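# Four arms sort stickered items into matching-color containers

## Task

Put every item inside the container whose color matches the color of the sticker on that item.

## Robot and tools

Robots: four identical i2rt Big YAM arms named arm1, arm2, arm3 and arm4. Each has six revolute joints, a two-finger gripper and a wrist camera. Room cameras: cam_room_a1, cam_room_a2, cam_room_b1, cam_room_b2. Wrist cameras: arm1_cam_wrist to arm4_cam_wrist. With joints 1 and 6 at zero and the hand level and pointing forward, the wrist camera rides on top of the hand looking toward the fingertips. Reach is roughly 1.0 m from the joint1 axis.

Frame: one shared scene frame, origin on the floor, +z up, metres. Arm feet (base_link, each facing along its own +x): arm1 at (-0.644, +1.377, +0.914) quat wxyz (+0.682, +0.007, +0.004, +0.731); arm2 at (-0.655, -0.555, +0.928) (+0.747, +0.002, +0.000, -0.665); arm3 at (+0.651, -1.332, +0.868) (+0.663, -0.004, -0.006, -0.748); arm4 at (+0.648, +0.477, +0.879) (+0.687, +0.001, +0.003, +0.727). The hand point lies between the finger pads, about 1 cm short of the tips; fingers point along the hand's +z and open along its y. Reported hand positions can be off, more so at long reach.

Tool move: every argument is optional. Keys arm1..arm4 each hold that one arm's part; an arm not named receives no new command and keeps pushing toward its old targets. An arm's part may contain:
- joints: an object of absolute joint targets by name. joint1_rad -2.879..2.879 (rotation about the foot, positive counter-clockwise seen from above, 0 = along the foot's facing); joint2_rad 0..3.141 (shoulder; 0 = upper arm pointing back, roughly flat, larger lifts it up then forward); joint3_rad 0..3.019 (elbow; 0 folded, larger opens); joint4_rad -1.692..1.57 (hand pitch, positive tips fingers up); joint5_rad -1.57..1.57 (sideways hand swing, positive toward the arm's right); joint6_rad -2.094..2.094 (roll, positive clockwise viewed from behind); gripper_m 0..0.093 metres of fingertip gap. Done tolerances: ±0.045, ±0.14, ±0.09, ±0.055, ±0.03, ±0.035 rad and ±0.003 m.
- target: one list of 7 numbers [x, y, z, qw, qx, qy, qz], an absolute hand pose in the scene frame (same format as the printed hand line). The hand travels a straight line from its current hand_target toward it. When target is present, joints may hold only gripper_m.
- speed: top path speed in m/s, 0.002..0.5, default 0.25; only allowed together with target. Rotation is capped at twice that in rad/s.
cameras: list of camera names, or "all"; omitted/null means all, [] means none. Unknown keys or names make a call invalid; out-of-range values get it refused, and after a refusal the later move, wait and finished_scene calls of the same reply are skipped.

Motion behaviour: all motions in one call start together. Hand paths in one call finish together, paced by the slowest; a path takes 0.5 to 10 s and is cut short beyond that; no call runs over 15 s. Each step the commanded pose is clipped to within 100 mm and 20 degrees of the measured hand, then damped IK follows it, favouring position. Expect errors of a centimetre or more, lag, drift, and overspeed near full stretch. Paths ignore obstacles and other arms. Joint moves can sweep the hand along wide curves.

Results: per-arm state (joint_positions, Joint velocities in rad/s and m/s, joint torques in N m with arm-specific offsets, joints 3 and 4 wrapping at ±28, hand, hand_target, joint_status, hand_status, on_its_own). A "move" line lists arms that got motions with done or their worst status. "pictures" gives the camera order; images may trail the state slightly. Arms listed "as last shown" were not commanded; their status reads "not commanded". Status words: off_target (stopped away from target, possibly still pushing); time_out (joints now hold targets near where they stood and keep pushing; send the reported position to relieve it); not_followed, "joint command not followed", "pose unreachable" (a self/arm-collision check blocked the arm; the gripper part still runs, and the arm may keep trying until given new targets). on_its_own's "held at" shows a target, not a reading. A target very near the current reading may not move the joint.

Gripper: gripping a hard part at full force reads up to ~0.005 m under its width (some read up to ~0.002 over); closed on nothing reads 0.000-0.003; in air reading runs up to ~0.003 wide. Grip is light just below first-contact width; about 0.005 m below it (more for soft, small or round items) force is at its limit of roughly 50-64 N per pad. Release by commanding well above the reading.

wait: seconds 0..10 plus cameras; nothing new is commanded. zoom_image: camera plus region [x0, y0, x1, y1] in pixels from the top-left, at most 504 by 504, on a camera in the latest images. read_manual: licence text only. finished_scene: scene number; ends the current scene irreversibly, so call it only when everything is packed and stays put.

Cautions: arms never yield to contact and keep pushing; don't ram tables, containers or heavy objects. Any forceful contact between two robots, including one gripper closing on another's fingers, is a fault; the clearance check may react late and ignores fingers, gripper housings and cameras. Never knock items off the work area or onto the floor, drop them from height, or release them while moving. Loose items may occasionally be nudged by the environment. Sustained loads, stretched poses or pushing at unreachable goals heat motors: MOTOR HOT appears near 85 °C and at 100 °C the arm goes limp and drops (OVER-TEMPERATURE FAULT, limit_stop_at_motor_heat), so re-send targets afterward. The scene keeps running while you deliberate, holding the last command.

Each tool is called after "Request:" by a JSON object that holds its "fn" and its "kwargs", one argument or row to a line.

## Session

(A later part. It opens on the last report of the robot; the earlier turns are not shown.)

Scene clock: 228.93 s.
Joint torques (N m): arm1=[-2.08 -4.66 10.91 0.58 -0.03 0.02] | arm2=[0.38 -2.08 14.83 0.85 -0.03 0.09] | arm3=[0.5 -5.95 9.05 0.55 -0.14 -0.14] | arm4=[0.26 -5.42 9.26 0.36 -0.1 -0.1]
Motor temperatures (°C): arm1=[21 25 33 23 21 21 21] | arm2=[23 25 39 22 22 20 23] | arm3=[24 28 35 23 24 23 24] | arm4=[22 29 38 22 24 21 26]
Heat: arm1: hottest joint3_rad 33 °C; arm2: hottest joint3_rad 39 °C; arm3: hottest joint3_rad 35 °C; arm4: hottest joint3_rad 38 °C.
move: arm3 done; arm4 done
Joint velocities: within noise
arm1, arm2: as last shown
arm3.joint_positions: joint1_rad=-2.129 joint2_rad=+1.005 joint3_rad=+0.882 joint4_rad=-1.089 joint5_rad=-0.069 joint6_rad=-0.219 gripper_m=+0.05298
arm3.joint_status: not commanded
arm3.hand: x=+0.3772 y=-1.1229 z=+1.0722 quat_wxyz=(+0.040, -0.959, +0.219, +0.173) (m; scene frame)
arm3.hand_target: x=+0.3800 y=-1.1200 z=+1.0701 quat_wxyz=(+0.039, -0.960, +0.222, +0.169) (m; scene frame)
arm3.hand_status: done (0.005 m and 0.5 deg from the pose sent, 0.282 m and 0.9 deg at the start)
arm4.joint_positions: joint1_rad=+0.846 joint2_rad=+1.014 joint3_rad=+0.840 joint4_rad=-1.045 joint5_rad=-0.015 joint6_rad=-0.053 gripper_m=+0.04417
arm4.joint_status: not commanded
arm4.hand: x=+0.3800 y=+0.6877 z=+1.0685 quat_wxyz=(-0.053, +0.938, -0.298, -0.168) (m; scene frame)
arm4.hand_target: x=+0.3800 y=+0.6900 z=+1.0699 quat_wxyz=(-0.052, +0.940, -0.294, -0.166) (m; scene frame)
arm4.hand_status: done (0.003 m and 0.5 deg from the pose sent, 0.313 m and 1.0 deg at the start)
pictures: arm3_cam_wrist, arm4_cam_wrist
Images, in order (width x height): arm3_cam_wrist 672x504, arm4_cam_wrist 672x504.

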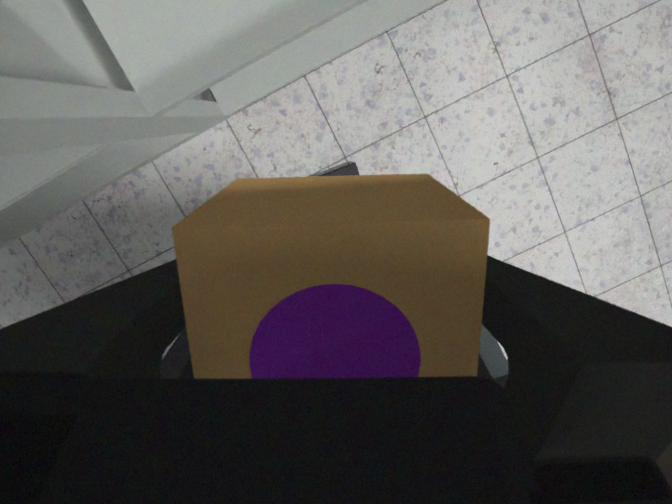

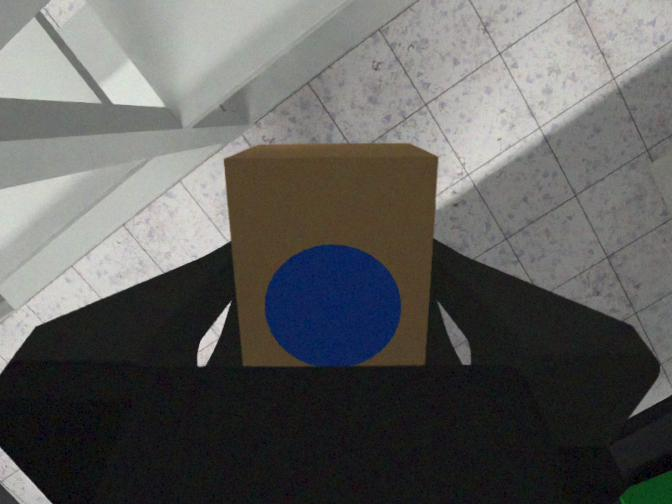

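Request:
{"fn": "move", "kwargs": {
  "arm3": {"joints":{"joint2_rad":0.734,"joint3_rad":0.826,"joint4_rad":-1.314,"joint5_rad":0,"joint6_rad":0}},
  "arm4": {"joints":{"joint2_rad":0.734,"joint3_rad":0.826,"joint4_rad":-1.314,"joint5_rad":0,"joint6_rad":0}},
  "cameras": []
}}

Request:
{"fn": "move", "kwargs": {
  "arm3": {"joints":{"joint1_rad":1.782}},
  "arm4": {"joints":{"joint1_rad":-1.89}},
  "cameras": []
}}

Request:
{"fn": "move", "kwargs": {
  "arm3": {"target":[1.20,-1.283,0.97,0.1734,-0.0446,0.984,0.0079],"speed":0.3},
  "arm4": {"target":[1.145,0.346,0.97,0.172,0.1285,0.976,-0.0227],"speed":0.3},
  "cameras": ["arm3_cam_wrist","arm4_cam_wrist"]
}}

Scene clock: 236.63 s.
Joint torques (N m): arm1=[-1.67 -4.6 10.82 0.58 0.03 0] | arm2=[0.38 -1.96 14.83 0.84 -0.03 0.1] | arm3=[0.5 -1.9 9.76 0.5 0.12 0.02] | arm4=[0.44 -1.44 9.47 0.12 0.21 0.18]
Motor temperatures (°C): arm1=[21 25 33 23 21 21 21] | arm2=[23 25 40 22 22 20 23] | arm3=[24 27 34 23 24 23 24] | arm4=[22 28 37 22 24 21 26]
Heat: arm1: hottest joint3_rad 33 °C; arm2: hottest joint3_rad 40 °C; arm3: hottest joint3_rad 34 °C; arm4: hottest joint3_rad 37 °C.
move: arm3 done; arm4 done
Joint velocities: within noise
arm1.joint_positions: joint1_rad=-2.248 joint2_rad=+1.117 joint3_rad=+0.799 joint4_rad=-0.885 joint5_rad=-0.007 joint6_rad=+0.001 gripper_m=+0.08996
arm1.joint_status: not commanded
arm1.hand: x=-0.3386 y=+1.1668 z=+1.0584 quat_wxyz=(-0.167, -0.294, -0.939, +0.052) (m; scene frame)
arm1.hand_target: x=-0.3399 y=+1.1671 z=+1.0600 quat_wxyz=(-0.166, -0.294, -0.940, +0.052) (m; scene frame)
arm1.hand_status: not commanded
arm2.joint_positions: joint1_rad=+0.919 joint2_rad=+0.725 joint3_rad=+0.782 joint4_rad=-1.301 joint5_rad=+0.001 joint6_rad=-0.012 gripper_m=+0.09294
arm2.joint_status: not commanded
arm2.hand: x=-0.4455 y=-0.6809 z=+1.1474 quat_wxyz=(-0.157, -0.255, -0.953, +0.043) (m; scene frame)
arm2.hand_target: x=-0.4402 y=-0.6854 z=+1.1648 quat_wxyz=(-0.167, -0.258, -0.950, +0.045) (m; scene frame)
arm2.hand_status: not commanded
arm3.joint_positions: joint1_rad=-2.129 joint2_rad=+0.731 joint3_rad=+0.818 joint4_rad=-1.310 joint5_rad=-0.003 joint6_rad=-0.008 gripper_m=+0.05300
arm3.joint_status: all done
arm3.hand: x=+0.4559 y=-1.1712 z=+1.0992 quat_wxyz=(+0.051, -0.930, +0.325, +0.161) (m; scene frame)
arm3.hand_target: x=+0.4576 y=-1.1678 z=+1.1017 quat_wxyz=(+0.053, -0.927, +0.335, +0.160) (m; scene frame)
arm3.hand_status: not commanded
arm4.joint_positions: joint1_rad=+0.846 joint2_rad=+0.726 joint3_rad=+0.815 joint4_rad=-1.305 joint5_rad=-0.004 joint6_rad=-0.014 gripper_m=+0.04417
arm4.joint_status: all done
arm4.hand: x=+0.4525 y=+0.6332 z=+1.1137 quat_wxyz=(-0.055, +0.932, -0.317, -0.168) (m; scene frame)
arm4.hand_target: x=+0.4533 y=+0.6357 z=+1.1162 quat_wxyz=(-0.055, +0.929, -0.327, -0.165) (m; scene frame)
arm4.hand_status: not commanded
pictures: none
No camera images: "cameras" was empty.

Scene clock: 239.27 s.
Joint torques (N m): arm1=[-1.73 -4.84 10.92 0.54 -0.01 0.01] | arm2=[0.38 -2.08 14.84 0.84 -0.03 0.09] | arm3=[1.9 -2.2 9.77 0.51 0.12 0.01] | arm4=[0.15 -1.67 9.54 0.28 0.01 0.13]
Motor temperatures (°C): arm1=[21 25 34 23 21 21 21] | arm2=[23 25 40 22 22 20 23] | arm3=[24 27 34 23 24 23 24] | arm4=[22 27 38 22 24 21 26]
Heat: arm1: hottest joint3_rad 34 °C; arm2: hottest joint3_rad 40 °C; arm3: hottest joint3_rad 34 °C; arm4: hottest joint3_rad 38 °C.
move: arm3 done; arm4 done
Joint velocities: within noise
arm1, arm2: as last shown
arm3.joint_positions: joint1_rad=+1.772 joint2_rad=+0.734 joint3_rad=+0.818 joint4_rad=-1.310 joint5_rad=-0.002 joint6_rad=-0.005 gripper_m=+0.05291
arm3.joint_status: all done
arm3.hand: x=+0.9006 y=-1.3084 z=+1.1007 quat_wxyz=(-0.172, +0.043, -0.984, -0.001) (m; scene frame)
arm3.hand_target: x=+0.9009 y=-1.3061 z=+1.1040 quat_wxyz=(-0.173, +0.046, -0.984, -0.001) (m; scene frame)
arm3.hand_status: not commanded
arm4.joint_positions: joint1_rad=-1.888 joint2_rad=+0.728 joint3_rad=+0.815 joint4_rad=-1.305 joint5_rad=+0.002 joint6_rad=-0.011 gripper_m=+0.04426
arm4.joint_status: all done
arm4.hand: x=+0.8907 y=+0.4126 z=+1.1120 quat_wxyz=(-0.172, -0.122, -0.977, +0.027) (m; scene frame)
arm4.hand_target: x=+0.8915 y=+0.4124 z=+1.1148 quat_wxyz=(-0.170, -0.129, -0.977, +0.025) (m; scene frame)
arm4.hand_status: not commanded
pictures: none
No camera images: "cameras" was empty.

Scene clock: 241.07 s.
Joint torques (N m): arm1=[-2.2 -5.25 10.76 0.64 0 0.04] | arm2=[0.32 -2.08 14.86 0.83 -0.03 0.09] | arm3=[1.2 -17.03 12.03 0.88 -0.07 -0.05] | arm4=[0.73 -14.45 10.63 0.94 -0.04 0.16]
Motor temperatures (°C): arm1=[21 25 34 23 21 21 21] | arm2=[23 25 40 22 22 20 23] | arm3=[24 27 34 23 24 23 24] | arm4=[22 27 38 22 24 21 26]
Heat: arm1: hottest joint3_rad 34 °C; arm2: hottest joint3_rad 40 °C; arm3: hottest joint3_rad 34 °C; arm4: hottest joint3_rad 38 °C.
move: arm3 off_target; arm4 off_target
Joint velocities: within noise
arm1, arm2: as last shown
arm3.joint_positions: joint1_rad=+1.772 joint2_rad=+1.663 joint3_rad=+1.155 joint4_rad=-0.780 joint5_rad=-0.014 joint6_rad=-0.005 gripper_m=+0.05291
arm3.joint_status: not commanded
arm3.hand: x=+1.1761 y=-1.2864 z=+0.9446 quat_wxyz=(-0.141, +0.044, -0.989, -0.005) (m; scene frame)
arm3.hand_target: x=+1.1985 y=-1.2832 z=+0.9708 quat_wxyz=(-0.174, +0.045, -0.984, -0.008) (m; scene frame)
arm3.hand_status: off_target (0.035 m and 3.8 deg from the pose sent, 0.328 m and 0.9 deg at the start)
arm4.joint_positions: joint1_rad=-1.888 joint2_rad=+1.575 joint3_rad=+1.032 joint4_rad=-0.731 joint5_rad=+0.000 joint6_rad=-0.011 gripper_m=+0.04426
arm4.joint_status: not commanded
arm4.hand: x=+1.1224 y=+0.3504 z=+0.9516 quat_wxyz=(-0.144, -0.123, -0.982, +0.022) (m; scene frame)
arm4.hand_target: x=+1.1439 y=+0.3463 z=+0.9706 quat_wxyz=(-0.172, -0.128, -0.976, +0.023) (m; scene frame)
arm4.hand_status: off_target (0.029 m and 3.3 deg from the pose sent, 0.299 m and 0.8 deg at the start)
pictures: arm3_cam_wrist, arm4_cam_wrist
Images, in order (width x height): arm3_cam_wrist 672x504, arm4_cam_wrist 672x504.

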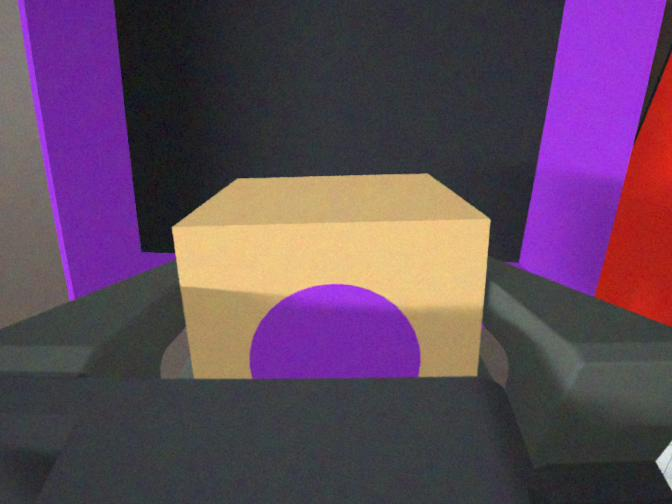

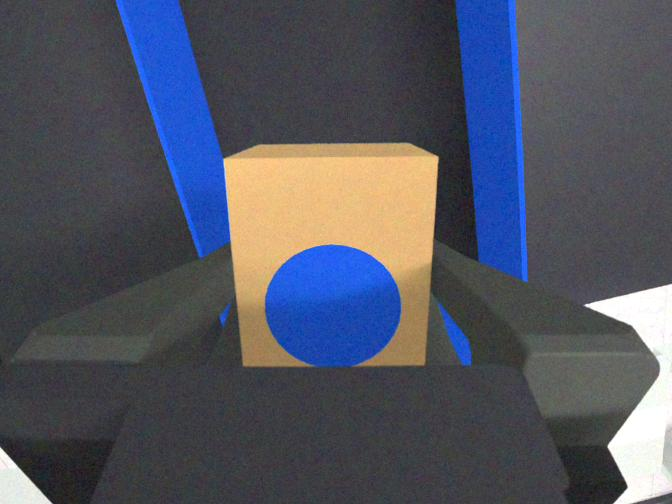

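Request:
{"fn": "move", "kwargs": {
  "arm3": {"target":[1.205,-1.283,0.84,0.1734,-0.0446,0.984,0.0079],"speed":0.2},
  "arm4": {"target":[1.15,0.346,0.83,0.172,0.1285,0.976,-0.0227],"speed":0.2},
  "cameras": ["arm3_cam_wrist","arm4_cam_wrist","cam_room_a1","cam_room_a2"]
}}

Scene clock: 249.23 s.
Joint torques (N m): arm1=[-1.9 -4.84 10.8 0.57 -0.01 0.02] | arm2=[0.38 -2.26 14.86 0.83 -0.03 0.09] | arm3=[1.26 -18.32 6.67 1.25 -0.04 -0.02] | arm4=[1.14 -16.15 6.19 1.1 0.03 0.2]
Motor temperatures (°C): arm1=[21 25 34 23 21 21 21] | arm2=[23 25 40 22 22 20 23] | arm3=[24 27 33 23 24 23 24] | arm4=[22 27 38 22 24 21 26]
Heat: arm1: hottest joint3_rad 34 °C; arm2: hottest joint3_rad 40 °C; arm3: hottest joint3_rad 33 °C; arm4: hottest joint3_rad 38 °C.
move: arm3 done; arm4 done
Joint velocities: within noise
arm1, arm2: as last shown
arm3.joint_positions: joint1_rad=+1.772 joint2_rad=+1.875 joint3_rad=+1.095 joint4_rad=-0.462 joint5_rad=-0.014 joint6_rad=-0.005 gripper_m=+0.05291
arm3.joint_status: not commanded
arm3.hand: x=+1.2006 y=-1.2860 z=+0.8355 quat_wxyz=(-0.163, +0.044, -0.986, -0.006) (m; scene frame)
arm3.hand_target: x=+1.2051 y=-1.2831 z=+0.8401 quat_wxyz=(-0.173, +0.045, -0.984, -0.008) (m; scene frame)
arm3.hand_status: done (0.007 m and 1.2 deg from the pose sent, 0.108 m and 3.8 deg at the start)
arm4.joint_positions: joint1_rad=-1.888 joint2_rad=+1.833 joint3_rad=+0.962 joint4_rad=-0.364 joint5_rad=-0.001 joint6_rad=-0.006 gripper_m=+0.04426
arm4.joint_status: not commanded
arm4.hand: x=+1.1433 y=+0.3443 z=+0.8293 quat_wxyz=(-0.163, -0.125, -0.978, +0.024) (m; scene frame)
arm4.hand_target: x=+1.1498 y=+0.3461 z=+0.8300 quat_wxyz=(-0.172, -0.128, -0.976, +0.023) (m; scene frame)
arm4.hand_status: done (0.007 m and 1.1 deg from the pose sent, 0.125 m and 3.3 deg at the start)
pictures: arm3_cam_wrist, arm4_cam_wrist, cam_room_a1, cam_room_a2
Images, in order (width x height): arm3_cam_wrist 672x504, arm4_cam_wrist 672x504, cam_room_a1 672x504, cam_room_a2 672x504.

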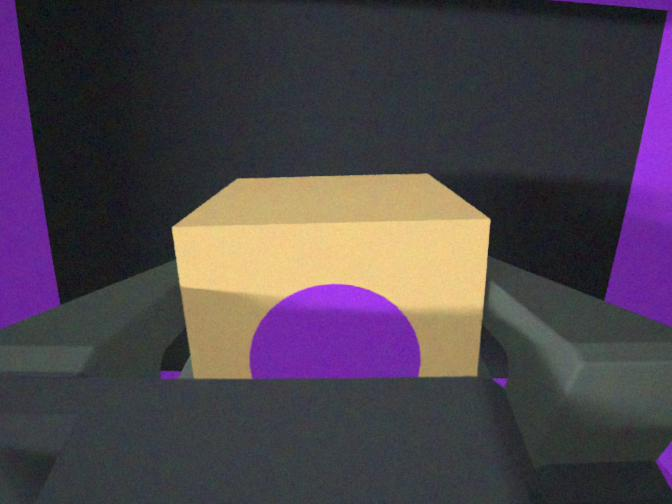

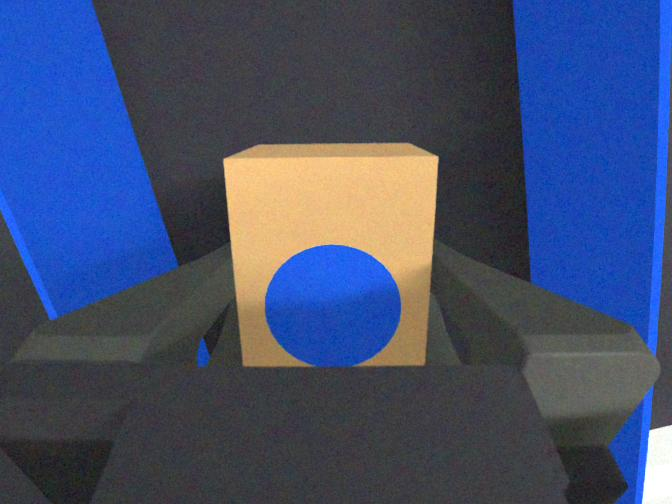

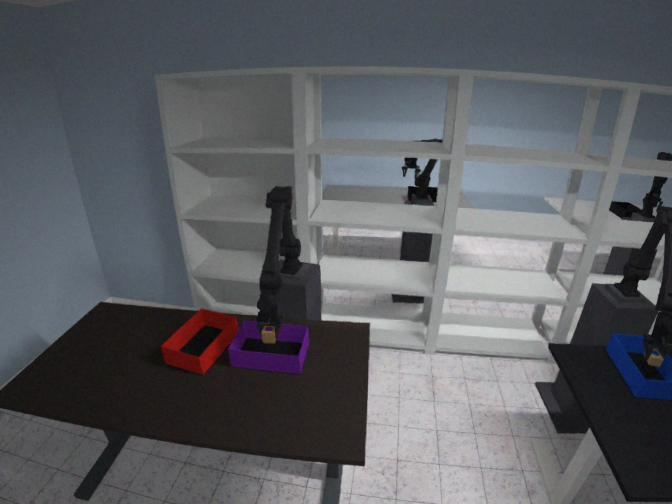

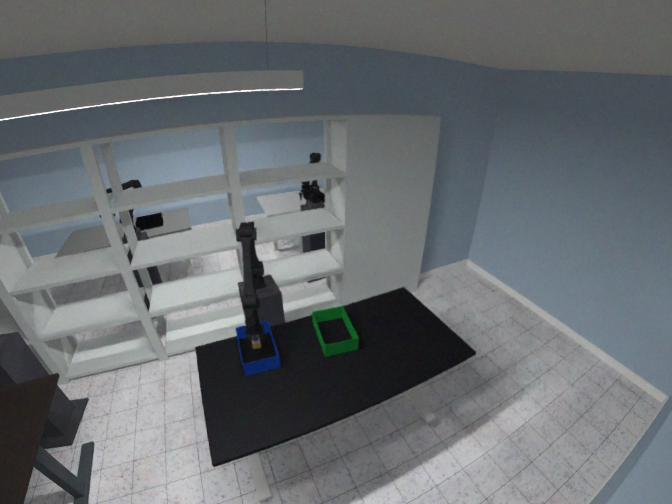

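Request:
{"fn": "move", "kwargs": {
  "arm3": {"target":[1.208,-1.283,0.757,0.1734,-0.0446,0.984,0.0079],"speed":0.15},
  "arm4": {"target":[1.15,0.346,0.748,0.172,0.1285,0.976,-0.0227],"speed":0.15},
  "cameras": ["arm3_cam_wrist","arm4_cam_wrist"]
}}

Scene clock: 256.93 s.
Joint torques (N m): arm1=[-1.9 -4.48 10.81 0.66 0 0.01] | arm2=[0.26 -2.02 14.84 0.9 -0.04 0.1] | arm3=[1.38 -19.55 5.48 1.21 0 0.01] | arm4=[1.14 -16.73 4.77 1.18 0.05 0.18]
Motor temperatures (°C): arm1=[21 24 34 23 21 21 21] | arm2=[23 25 40 22 22 20 23] | arm3=[24 27 33 23 24 23 24] | arm4=[22 26 37 22 24 21 26]
Heat: arm1: hottest joint3_rad 34 °C; arm2: hottest joint3_rad 40 °C; arm3: hottest joint3_rad 33 °C; arm4: hottest joint3_rad 37 °C.
move: arm3 done; arm4 done
Joint velocities: within noise
arm1, arm2: as last shown
arm3.joint_positions: joint1_rad=+1.772 joint2_rad=+2.052 joint3_rad=+1.085 joint4_rad=-0.274 joint5_rad=-0.014 joint6_rad=-0.005 gripper_m=+0.05291
arm3.joint_status: not commanded
arm3.hand: x=+1.2032 y=-1.2869 z=+0.7528 quat_wxyz=(-0.163, +0.044, -0.986, -0.006) (m; scene frame)
arm3.hand_target: x=+1.2079 y=-1.2831 z=+0.7570 quat_wxyz=(-0.173, +0.045, -0.984, -0.008) (m; scene frame)
arm3.hand_status: done (0.007 m and 1.2 deg from the pose sent, 0.079 m and 1.2 deg at the start)
arm4.joint_positions: joint1_rad=-1.888 joint2_rad=+2.025 joint3_rad=+0.954 joint4_rad=-0.162 joint5_rad=-0.001 joint6_rad=-0.006 gripper_m=+0.04426
arm4.joint_status: not commanded
arm4.hand: x=+1.1437 y=+0.3438 z=+0.7488 quat_wxyz=(-0.164, -0.125, -0.978, +0.024) (m; scene frame)
arm4.hand_target: x=+1.1500 y=+0.3461 z=+0.7482 quat_wxyz=(-0.172, -0.128, -0.976, +0.023) (m; scene frame)
arm4.hand_status: done (0.007 m and 1.0 deg from the pose sent, 0.082 m and 1.1 deg at the start)
pictures: arm3_cam_wrist, arm4_cam_wrist
Images, in order (width x height): arm3_cam_wrist 672x504, arm4_cam_wrist 672x504.

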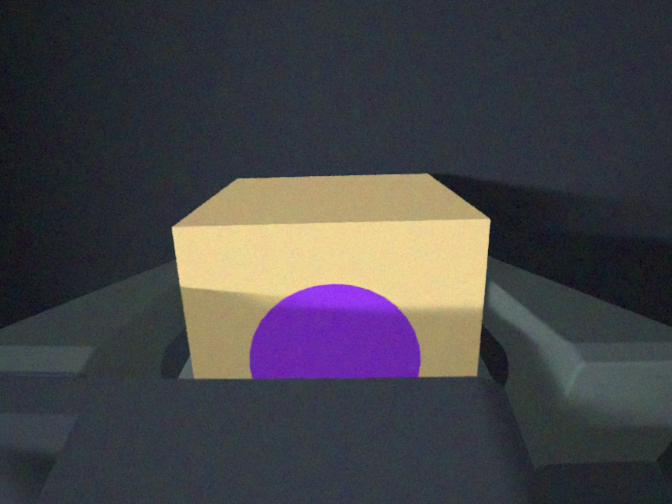

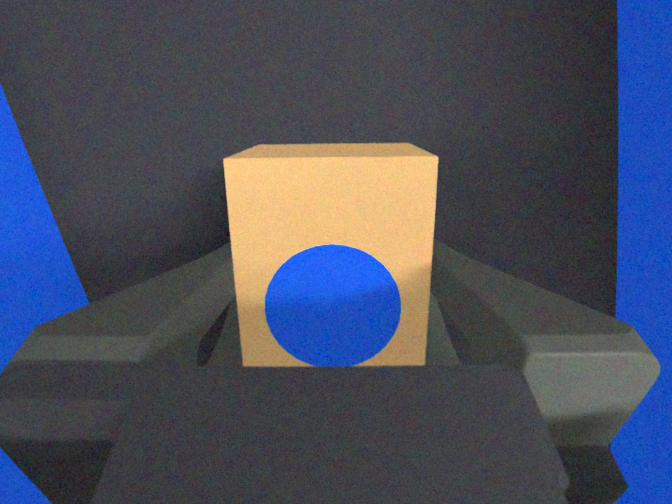

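Request:
{"fn": "move", "kwargs": {
  "arm3": {"target":[1.208,-1.283,0.747,0.1734,-0.0446,0.984,0.0079],"speed":0.08},
  "arm4": {"target":[1.15,0.346,0.736,0.172,0.1285,0.976,-0.0227],"speed":0.08},
  "cameras": []
}}

Request:
{"fn": "move", "kwargs": {
  "arm3": {"target":[1.208,-1.283,0.739,0.1734,-0.0446,0.984,0.0079],"speed":0.08},
  "arm4": {"target":[1.15,0.346,0.728,0.172,0.1285,0.976,-0.0227],"speed":0.08},
  "cameras": []
}}

Scene clock: 262.03 s.
Joint torques (N m): arm1=[-2.08 -4.95 10.99 0.51 0 0.05] | arm2=[0.32 -2.08 14.83 0.83 -0.03 0.09] | arm3=[1.32 -17.79 5.55 1.28 0 0] | arm4=[1.08 -15.62 5.07 1.29 0.02 0.18]
Motor temperatures (°C): arm1=[21 24 34 23 21 21 21] | arm2=[23 25 40 22 22 20 23] | arm3=[24 27 32 23 24 23 24] | arm4=[22 26 37 22 24 21 26]
Heat: arm1: hottest joint3_rad 34 °C; arm2: hottest joint3_rad 40 °C; arm3: hottest joint3_rad 32 °C; arm4: hottest joint3_rad 37 °C.
move: arm3 done; arm4 done
Joint velocities: within noise
arm1, arm2: as last shown
arm3.joint_positions: joint1_rad=+1.772 joint2_rad=+2.057 joint3_rad=+1.085 joint4_rad=-0.253 joint5_rad=-0.014 joint6_rad=-0.005 gripper_m=+0.05291
arm3.joint_status: not commanded
arm3.hand: x=+1.2070 y=-1.2866 z=+0.7521 quat_wxyz=(-0.172, +0.044, -0.984, -0.006) (m; scene frame)
arm3.hand_target: x=+1.2079 y=-1.2831 z=+0.7471 quat_wxyz=(-0.173, +0.045, -0.984, -0.008) (m; scene frame)
arm3.hand_status: done (0.006 m and 0.3 deg from the pose sent, 0.008 m and 1.1 deg at the start)
arm4.joint_positions: joint1_rad=-1.888 joint2_rad=+2.042 joint3_rad=+0.954 joint4_rad=-0.134 joint5_rad=-0.001 joint6_rad=-0.005 gripper_m=+0.04426
arm4.joint_status: not commanded
arm4.hand: x=+1.1456 y=+0.3433 z=+0.7426 quat_wxyz=(-0.170, -0.125, -0.977, +0.025) (m; scene frame)
arm4.hand_target: x=+1.1499 y=+0.3461 z=+0.7362 quat_wxyz=(-0.172, -0.129, -0.976, +0.023) (m; scene frame)
arm4.hand_status: done (0.008 m and 0.5 deg from the pose sent, 0.014 m and 1.0 deg at the start)
pictures: none
No camera images: "cameras" was empty.

Scene clock: 263.00 s.
Joint torques (N m): arm1=[-1.38 -4.72 10.99 0.51 -0.08 0] | arm2=[0.5 -2.08 14.87 0.85 -0.04 0.1] | arm3=[1.38 -17.79 5.49 1.26 0 0] | arm4=[1.32 -15.44 5.01 1.29 0.04 0.19]
Motor temperatures (°C): arm1=[21 24 34 23 21 21 21] | arm2=[23 25 40 22 22 20 23] | arm3=[24 27 32 23 24 23 24] | arm4=[22 26 36 22 24 21 26]
Heat: arm1: hottest joint3_rad 34 °C; arm2: hottest joint3_rad 40 °C; arm3: hottest joint3_rad 32 °C; arm4: hottest joint3_rad 36 °C.
move: arm3 done; arm4 off_target
Joint velocities: within noise
arm1, arm2: as last shown
arm3.joint_positions: joint1_rad=+1.772 joint2_rad=+2.074 joint3_rad=+1.085 joint4_rad=-0.235 joint5_rad=-0.014 joint6_rad=-0.005 gripper_m=+0.05292
arm3.joint_status: not commanded
arm3.hand: x=+1.2069 y=-1.2867 z=+0.7444 quat_wxyz=(-0.172, +0.044, -0.984, -0.006) (m; scene frame)
arm3.hand_target: x=+1.2078 y=-1.2831 z=+0.7390 quat_wxyz=(-0.173, +0.045, -0.984, -0.008) (m; scene frame)
arm3.hand_status: done (0.007 m and 0.2 deg from the pose sent, 0.014 m and 0.3 deg at the start)
arm4.joint_positions: joint1_rad=-1.888 joint2_rad=+2.056 joint3_rad=+0.954 joint4_rad=-0.116 joint5_rad=-0.001 joint6_rad=-0.005 gripper_m=+0.04426
arm4.joint_status: not commanded
arm4.hand: x=+1.1461 y=+0.3431 z=+0.7375 quat_wxyz=(-0.172, -0.125, -0.977, +0.025) (m; scene frame)
arm4.hand_target: x=+1.1498 y=+0.3461 z=+0.7283 quat_wxyz=(-0.172, -0.129, -0.976, +0.023) (m; scene frame)
arm4.hand_status: off_target (0.011 m and 0.4 deg from the pose sent, 0.015 m and 0.5 deg at the start)
pictures: none
No camera images: "cameras" was empty.

Request:
{"fn": "move", "kwargs": {
  "arm3": {"target":[1.208,-1.283,0.728,0.1734,-0.0446,0.984,0.0079],"speed":0.08},
  "arm4": {"target":[1.15,0.346,0.718,0.172,0.1285,0.976,-0.0227],"speed":0.08},
  "cameras": ["arm3_cam_wrist","arm4_cam_wrist"]
}}

Scene clock: 272.47 s.
Joint torques (N m): arm1=[-2.2 -4.89 10.91 0.55 -0.01 -0.01] | arm2=[0.38 -2.08 14.84 0.85 -0.03 0.09] | arm3=[1.61 -15.97 5.59 1.28 0.02 0.01] | arm4=[0.79 -13.39 5.11 1.26 0.04 0.18]
Motor temperatures (°C): arm1=[21 24 34 23 21 21 21] | arm2=[23 25 40 22 22 20 23] | arm3=[24 27 31 23 24 23 25] | arm4=[22 26 35 22 24 21 26]
Heat: arm1: hottest joint3_rad 34 °C; arm2: hottest joint3_rad 40 °C; arm3: hottest joint3_rad 31 °C; arm4: hottest joint3_rad 35 °C.
move: arm3 off_target; arm4 off_target
Joint velocities: within noise
arm1, arm2: as last shown
arm3.joint_positions: joint1_rad=+1.772 joint2_rad=+2.078 joint3_rad=+1.085 joint4_rad=-0.212 joint5_rad=-0.014 joint6_rad=-0.005 gripper_m=+0.05292
arm3.joint_status: not commanded
arm3.hand: x=+1.2114 y=-1.2863 z=+0.7445 quat_wxyz=(-0.182, +0.044, -0.982, -0.007) (m; scene frame)
arm3.hand_target: x=+1.2075 y=-1.2831 z=+0.7285 quat_wxyz=(-0.173, +0.045, -0.984, -0.008) (m; scene frame)
arm3.hand_status: off_target (0.017 m and 1.0 deg from the pose sent, 0.017 m and 0.2 deg at the start)
arm4.joint_positions: joint1_rad=-1.888 joint2_rad=+2.059 joint3_rad=+0.954 joint4_rad=-0.095 joint5_rad=-0.001 joint6_rad=-0.004 gripper_m=+0.04426
arm4.joint_status: not commanded
arm4.hand: x=+1.1502 y=+0.3420 z=+0.7379 quat_wxyz=(-0.181, -0.125, -0.975, +0.026) (m; scene frame)
arm4.hand_target: x=+1.1491 y=+0.3462 z=+0.7188 quat_wxyz=(-0.172, -0.128, -0.976, +0.023) (m; scene frame)
arm4.hand_status: off_target (0.020 m and 1.1 deg from the pose sent, 0.020 m and 0.5 deg at the start)
pictures: arm3_cam_wrist, arm4_cam_wrist
Images, in order (width x height): arm3_cam_wrist 672x504, arm4_cam_wrist 672x504.

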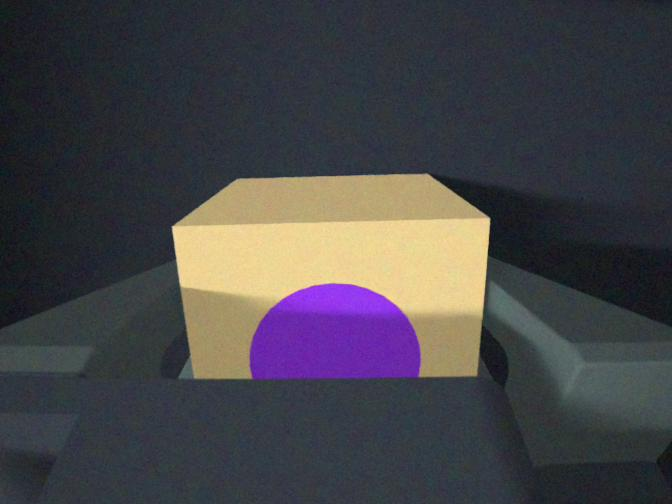

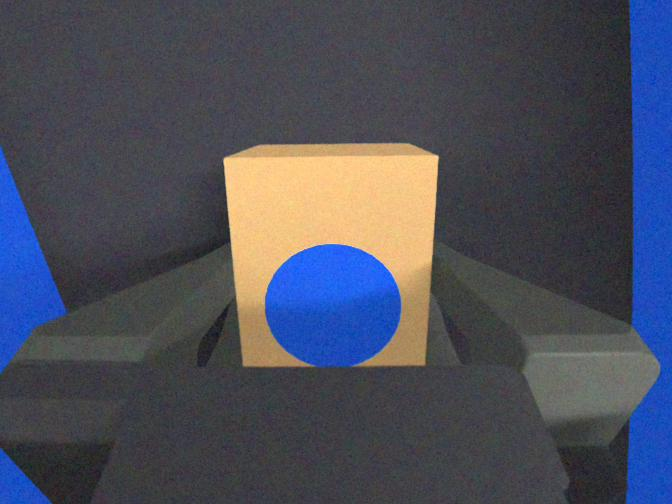

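Both are in contact with the container floor; releasing and rising.

Request:
{"fn": "move", "kwargs": {
  "arm3": {"target":[1.208,-1.283,0.738,0.1734,-0.0446,0.984,0.0079],"joints":{"gripper_m":0.09},"speed":0.08},
  "arm4": {"target":[1.15,0.346,0.728,0.172,0.1285,0.976,-0.0227],"joints":{"gripper_m":0.09},"speed":0.08},
  "cameras": []
}}

Request:
{"fn": "move", "kwargs": {
  "arm3": {"target":[1.20,-1.283,0.92,0.1734,-0.0446,0.984,0.0079],"speed":0.15},
  "arm4": {"target":[1.14,0.346,0.92,0.172,0.1285,0.976,-0.0227],"speed":0.15},
  "cameras": ["arm3_cam_wrist","arm4_cam_wrist"]
}}

Scene clock: 278.27 s.
Joint torques (N m): arm1=[-1.73 -4.72 10.76 0.68 0.01 0.02] | arm2=[0.38 -2.02 14.84 0.85 -0.03 0.1] | arm3=[1.44 -18.2 5.5 0.29 -0.04 -0.03] | arm4=[0.62 -16.09 4.94 0.17 0.12 0.19]
Motor temperatures (°C): arm1=[21 24 34 23 21 21 21] | arm2=[23 25 40 22 22 20 23] | arm3=[24 27 30 23 24 23 25] | arm4=[22 26 35 22 24 21 26]
Heat: arm1: hottest joint3_rad 34 °C; arm2: hottest joint3_rad 40 °C; arm3: hottest joint3_rad 30 °C; arm4: hottest joint3_rad 35 °C.
move: arm3 done; arm4 done
Joint velocities: within noise
arm1.joint_positions: joint1_rad=-2.248 joint2_rad=+1.117 joint3_rad=+0.799 joint4_rad=-0.885 joint5_rad=-0.007 joint6_rad=+0.001 gripper_m=+0.08996
arm1.joint_status: not commanded
arm1.hand: x=-0.3386 y=+1.1668 z=+1.0584 quat_wxyz=(-0.167, -0.294, -0.939, +0.052) (m; scene frame)
arm1.hand_target: x=-0.3399 y=+1.1671 z=+1.0600 quat_wxyz=(-0.166, -0.294, -0.940, +0.052) (m; scene frame)
arm1.hand_status: not commanded
arm2.joint_positions: joint1_rad=+0.919 joint2_rad=+0.725 joint3_rad=+0.782 joint4_rad=-1.301 joint5_rad=+0.001 joint6_rad=-0.012 gripper_m=+0.09294
arm2.joint_status: not commanded
arm2.hand: x=-0.4455 y=-0.6809 z=+1.1474 quat_wxyz=(-0.157, -0.255, -0.953, +0.043) (m; scene frame)
arm2.hand_target: x=-0.4402 y=-0.6854 z=+1.1648 quat_wxyz=(-0.167, -0.258, -0.950, +0.045) (m; scene frame)
arm2.hand_status: not commanded
arm3.joint_positions: joint1_rad=+1.772 joint2_rad=+2.080 joint3_rad=+1.085 joint4_rad=-0.209 joint5_rad=-0.013 joint6_rad=-0.003 gripper_m=+0.08995
arm3.joint_status: all done
arm3.hand: x=+1.2116 y=-1.2865 z=+0.7436 quat_wxyz=(-0.182, +0.043, -0.982, -0.007) (m; scene frame)
arm3.hand_target: x=+1.2079 y=-1.2831 z=+0.7380 quat_wxyz=(-0.173, +0.045, -0.984, -0.008) (m; scene frame)
arm3.hand_status: done (0.007 m and 1.0 deg from the pose sent, 0.008 m and 1.0 deg at the start)
arm4.joint_positions: joint1_rad=-1.879 joint2_rad=+2.065 joint3_rad=+0.955 joint4_rad=-0.090 joint5_rad=-0.003 joint6_rad=-0.004 gripper_m=+0.08991
arm4.joint_status: all done
arm4.hand: x=+1.1517 y=+0.3472 z=+0.7357 quat_wxyz=(-0.181, -0.121, -0.976, +0.024) (m; scene frame)
arm4.hand_target: x=+1.1498 y=+0.3461 z=+0.7280 quat_wxyz=(-0.172, -0.129, -0.976, +0.023) (m; scene frame)
arm4.hand_status: done (0.008 m and 1.4 deg from the pose sent, 0.011 m and 1.1 deg at the start)
pictures: none
No camera images: "cameras" was empty.

Scene clock: 280.23 s.
Joint torques (N m): arm1=[-2.08 -4.37 10.84 0.68 -0.01 -0.01] | arm2=[0.32 -2.02 14.87 0.87 -0.03 0.1] | arm3=[1.2 -17.14 10.85 0.29 -0.07 -0.06] | arm4=[0.38 -14.97 9.43 0.28 0.03 0.11]
Motor temperatures (°C): arm1=[21 24 34 23 21 21 21] | arm2=[23 25 40 22 22 20 23] | arm3=[24 27 30 23 24 23 24] | arm4=[22 26 35 22 24 21 26]
Heat: arm1: hottest joint3_rad 34 °C; arm2: hottest joint3_rad 40 °C; arm3: hottest joint3_rad 30 °C; arm4: hottest joint3_rad 35 °C.
move: arm3 off_target; arm4 off_target
Joint velocities: within noise
arm1, arm2: as last shown
arm3.joint_positions: joint1_rad=+1.772 joint2_rad=+1.727 joint3_rad=+1.102 joint4_rad=-0.635 joint5_rad=-0.013 joint6_rad=-0.002 gripper_m=+0.08996
arm3.joint_status: not commanded
arm3.hand: x=+1.1823 y=-1.2866 z=+0.9020 quat_wxyz=(-0.154, +0.043, -0.987, -0.006) (m; scene frame)
arm3.hand_target: x=+1.1992 y=-1.2831 z=+0.9203 quat_wxyz=(-0.174, +0.045, -0.984, -0.008) (m; scene frame)
arm3.hand_status: off_target (0.026 m and 2.2 deg from the pose sent, 0.177 m and 1.0 deg at the start)
arm4.joint_positions: joint1_rad=-1.881 joint2_rad=+1.648 joint3_rad=+0.965 joint4_rad=-0.569 joint5_rad=-0.003 joint6_rad=-0.004 gripper_m=+0.08992
arm4.joint_status: not commanded
arm4.hand: x=+1.1253 y=+0.3536 z=+0.9040 quat_wxyz=(-0.156, -0.123, -0.980, +0.021) (m; scene frame)
arm4.hand_target: x=+1.1394 y=+0.3462 z=+0.9201 quat_wxyz=(-0.172, -0.128, -0.976, +0.023) (m; scene frame)
arm4.hand_status: off_target (0.023 m and 2.0 deg from the pose sent, 0.185 m and 1.4 deg at the start)
pictures: arm3_cam_wrist, arm4_cam_wrist
Images, in order (width x height): arm3_cam_wrist 672x504, arm4_cam_wrist 672x504.

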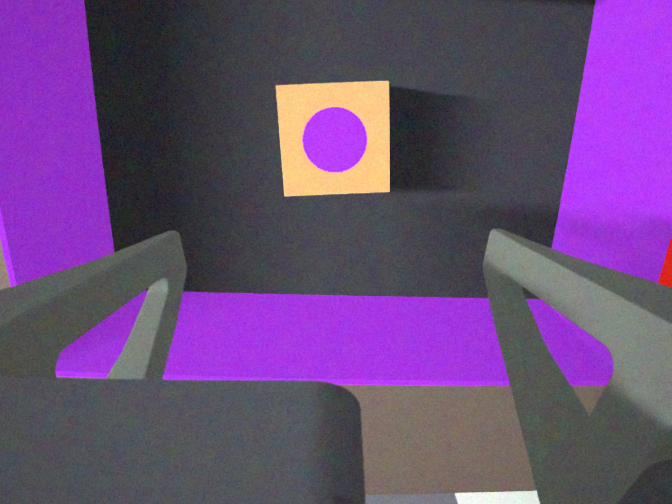

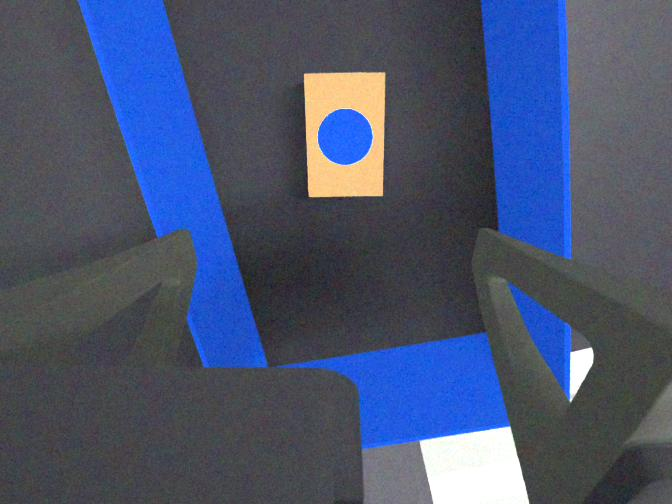

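Request:
{"fn": "finished_scene", "kwargs": {
  "scene": 2
}}

The scene is finished: the task was done.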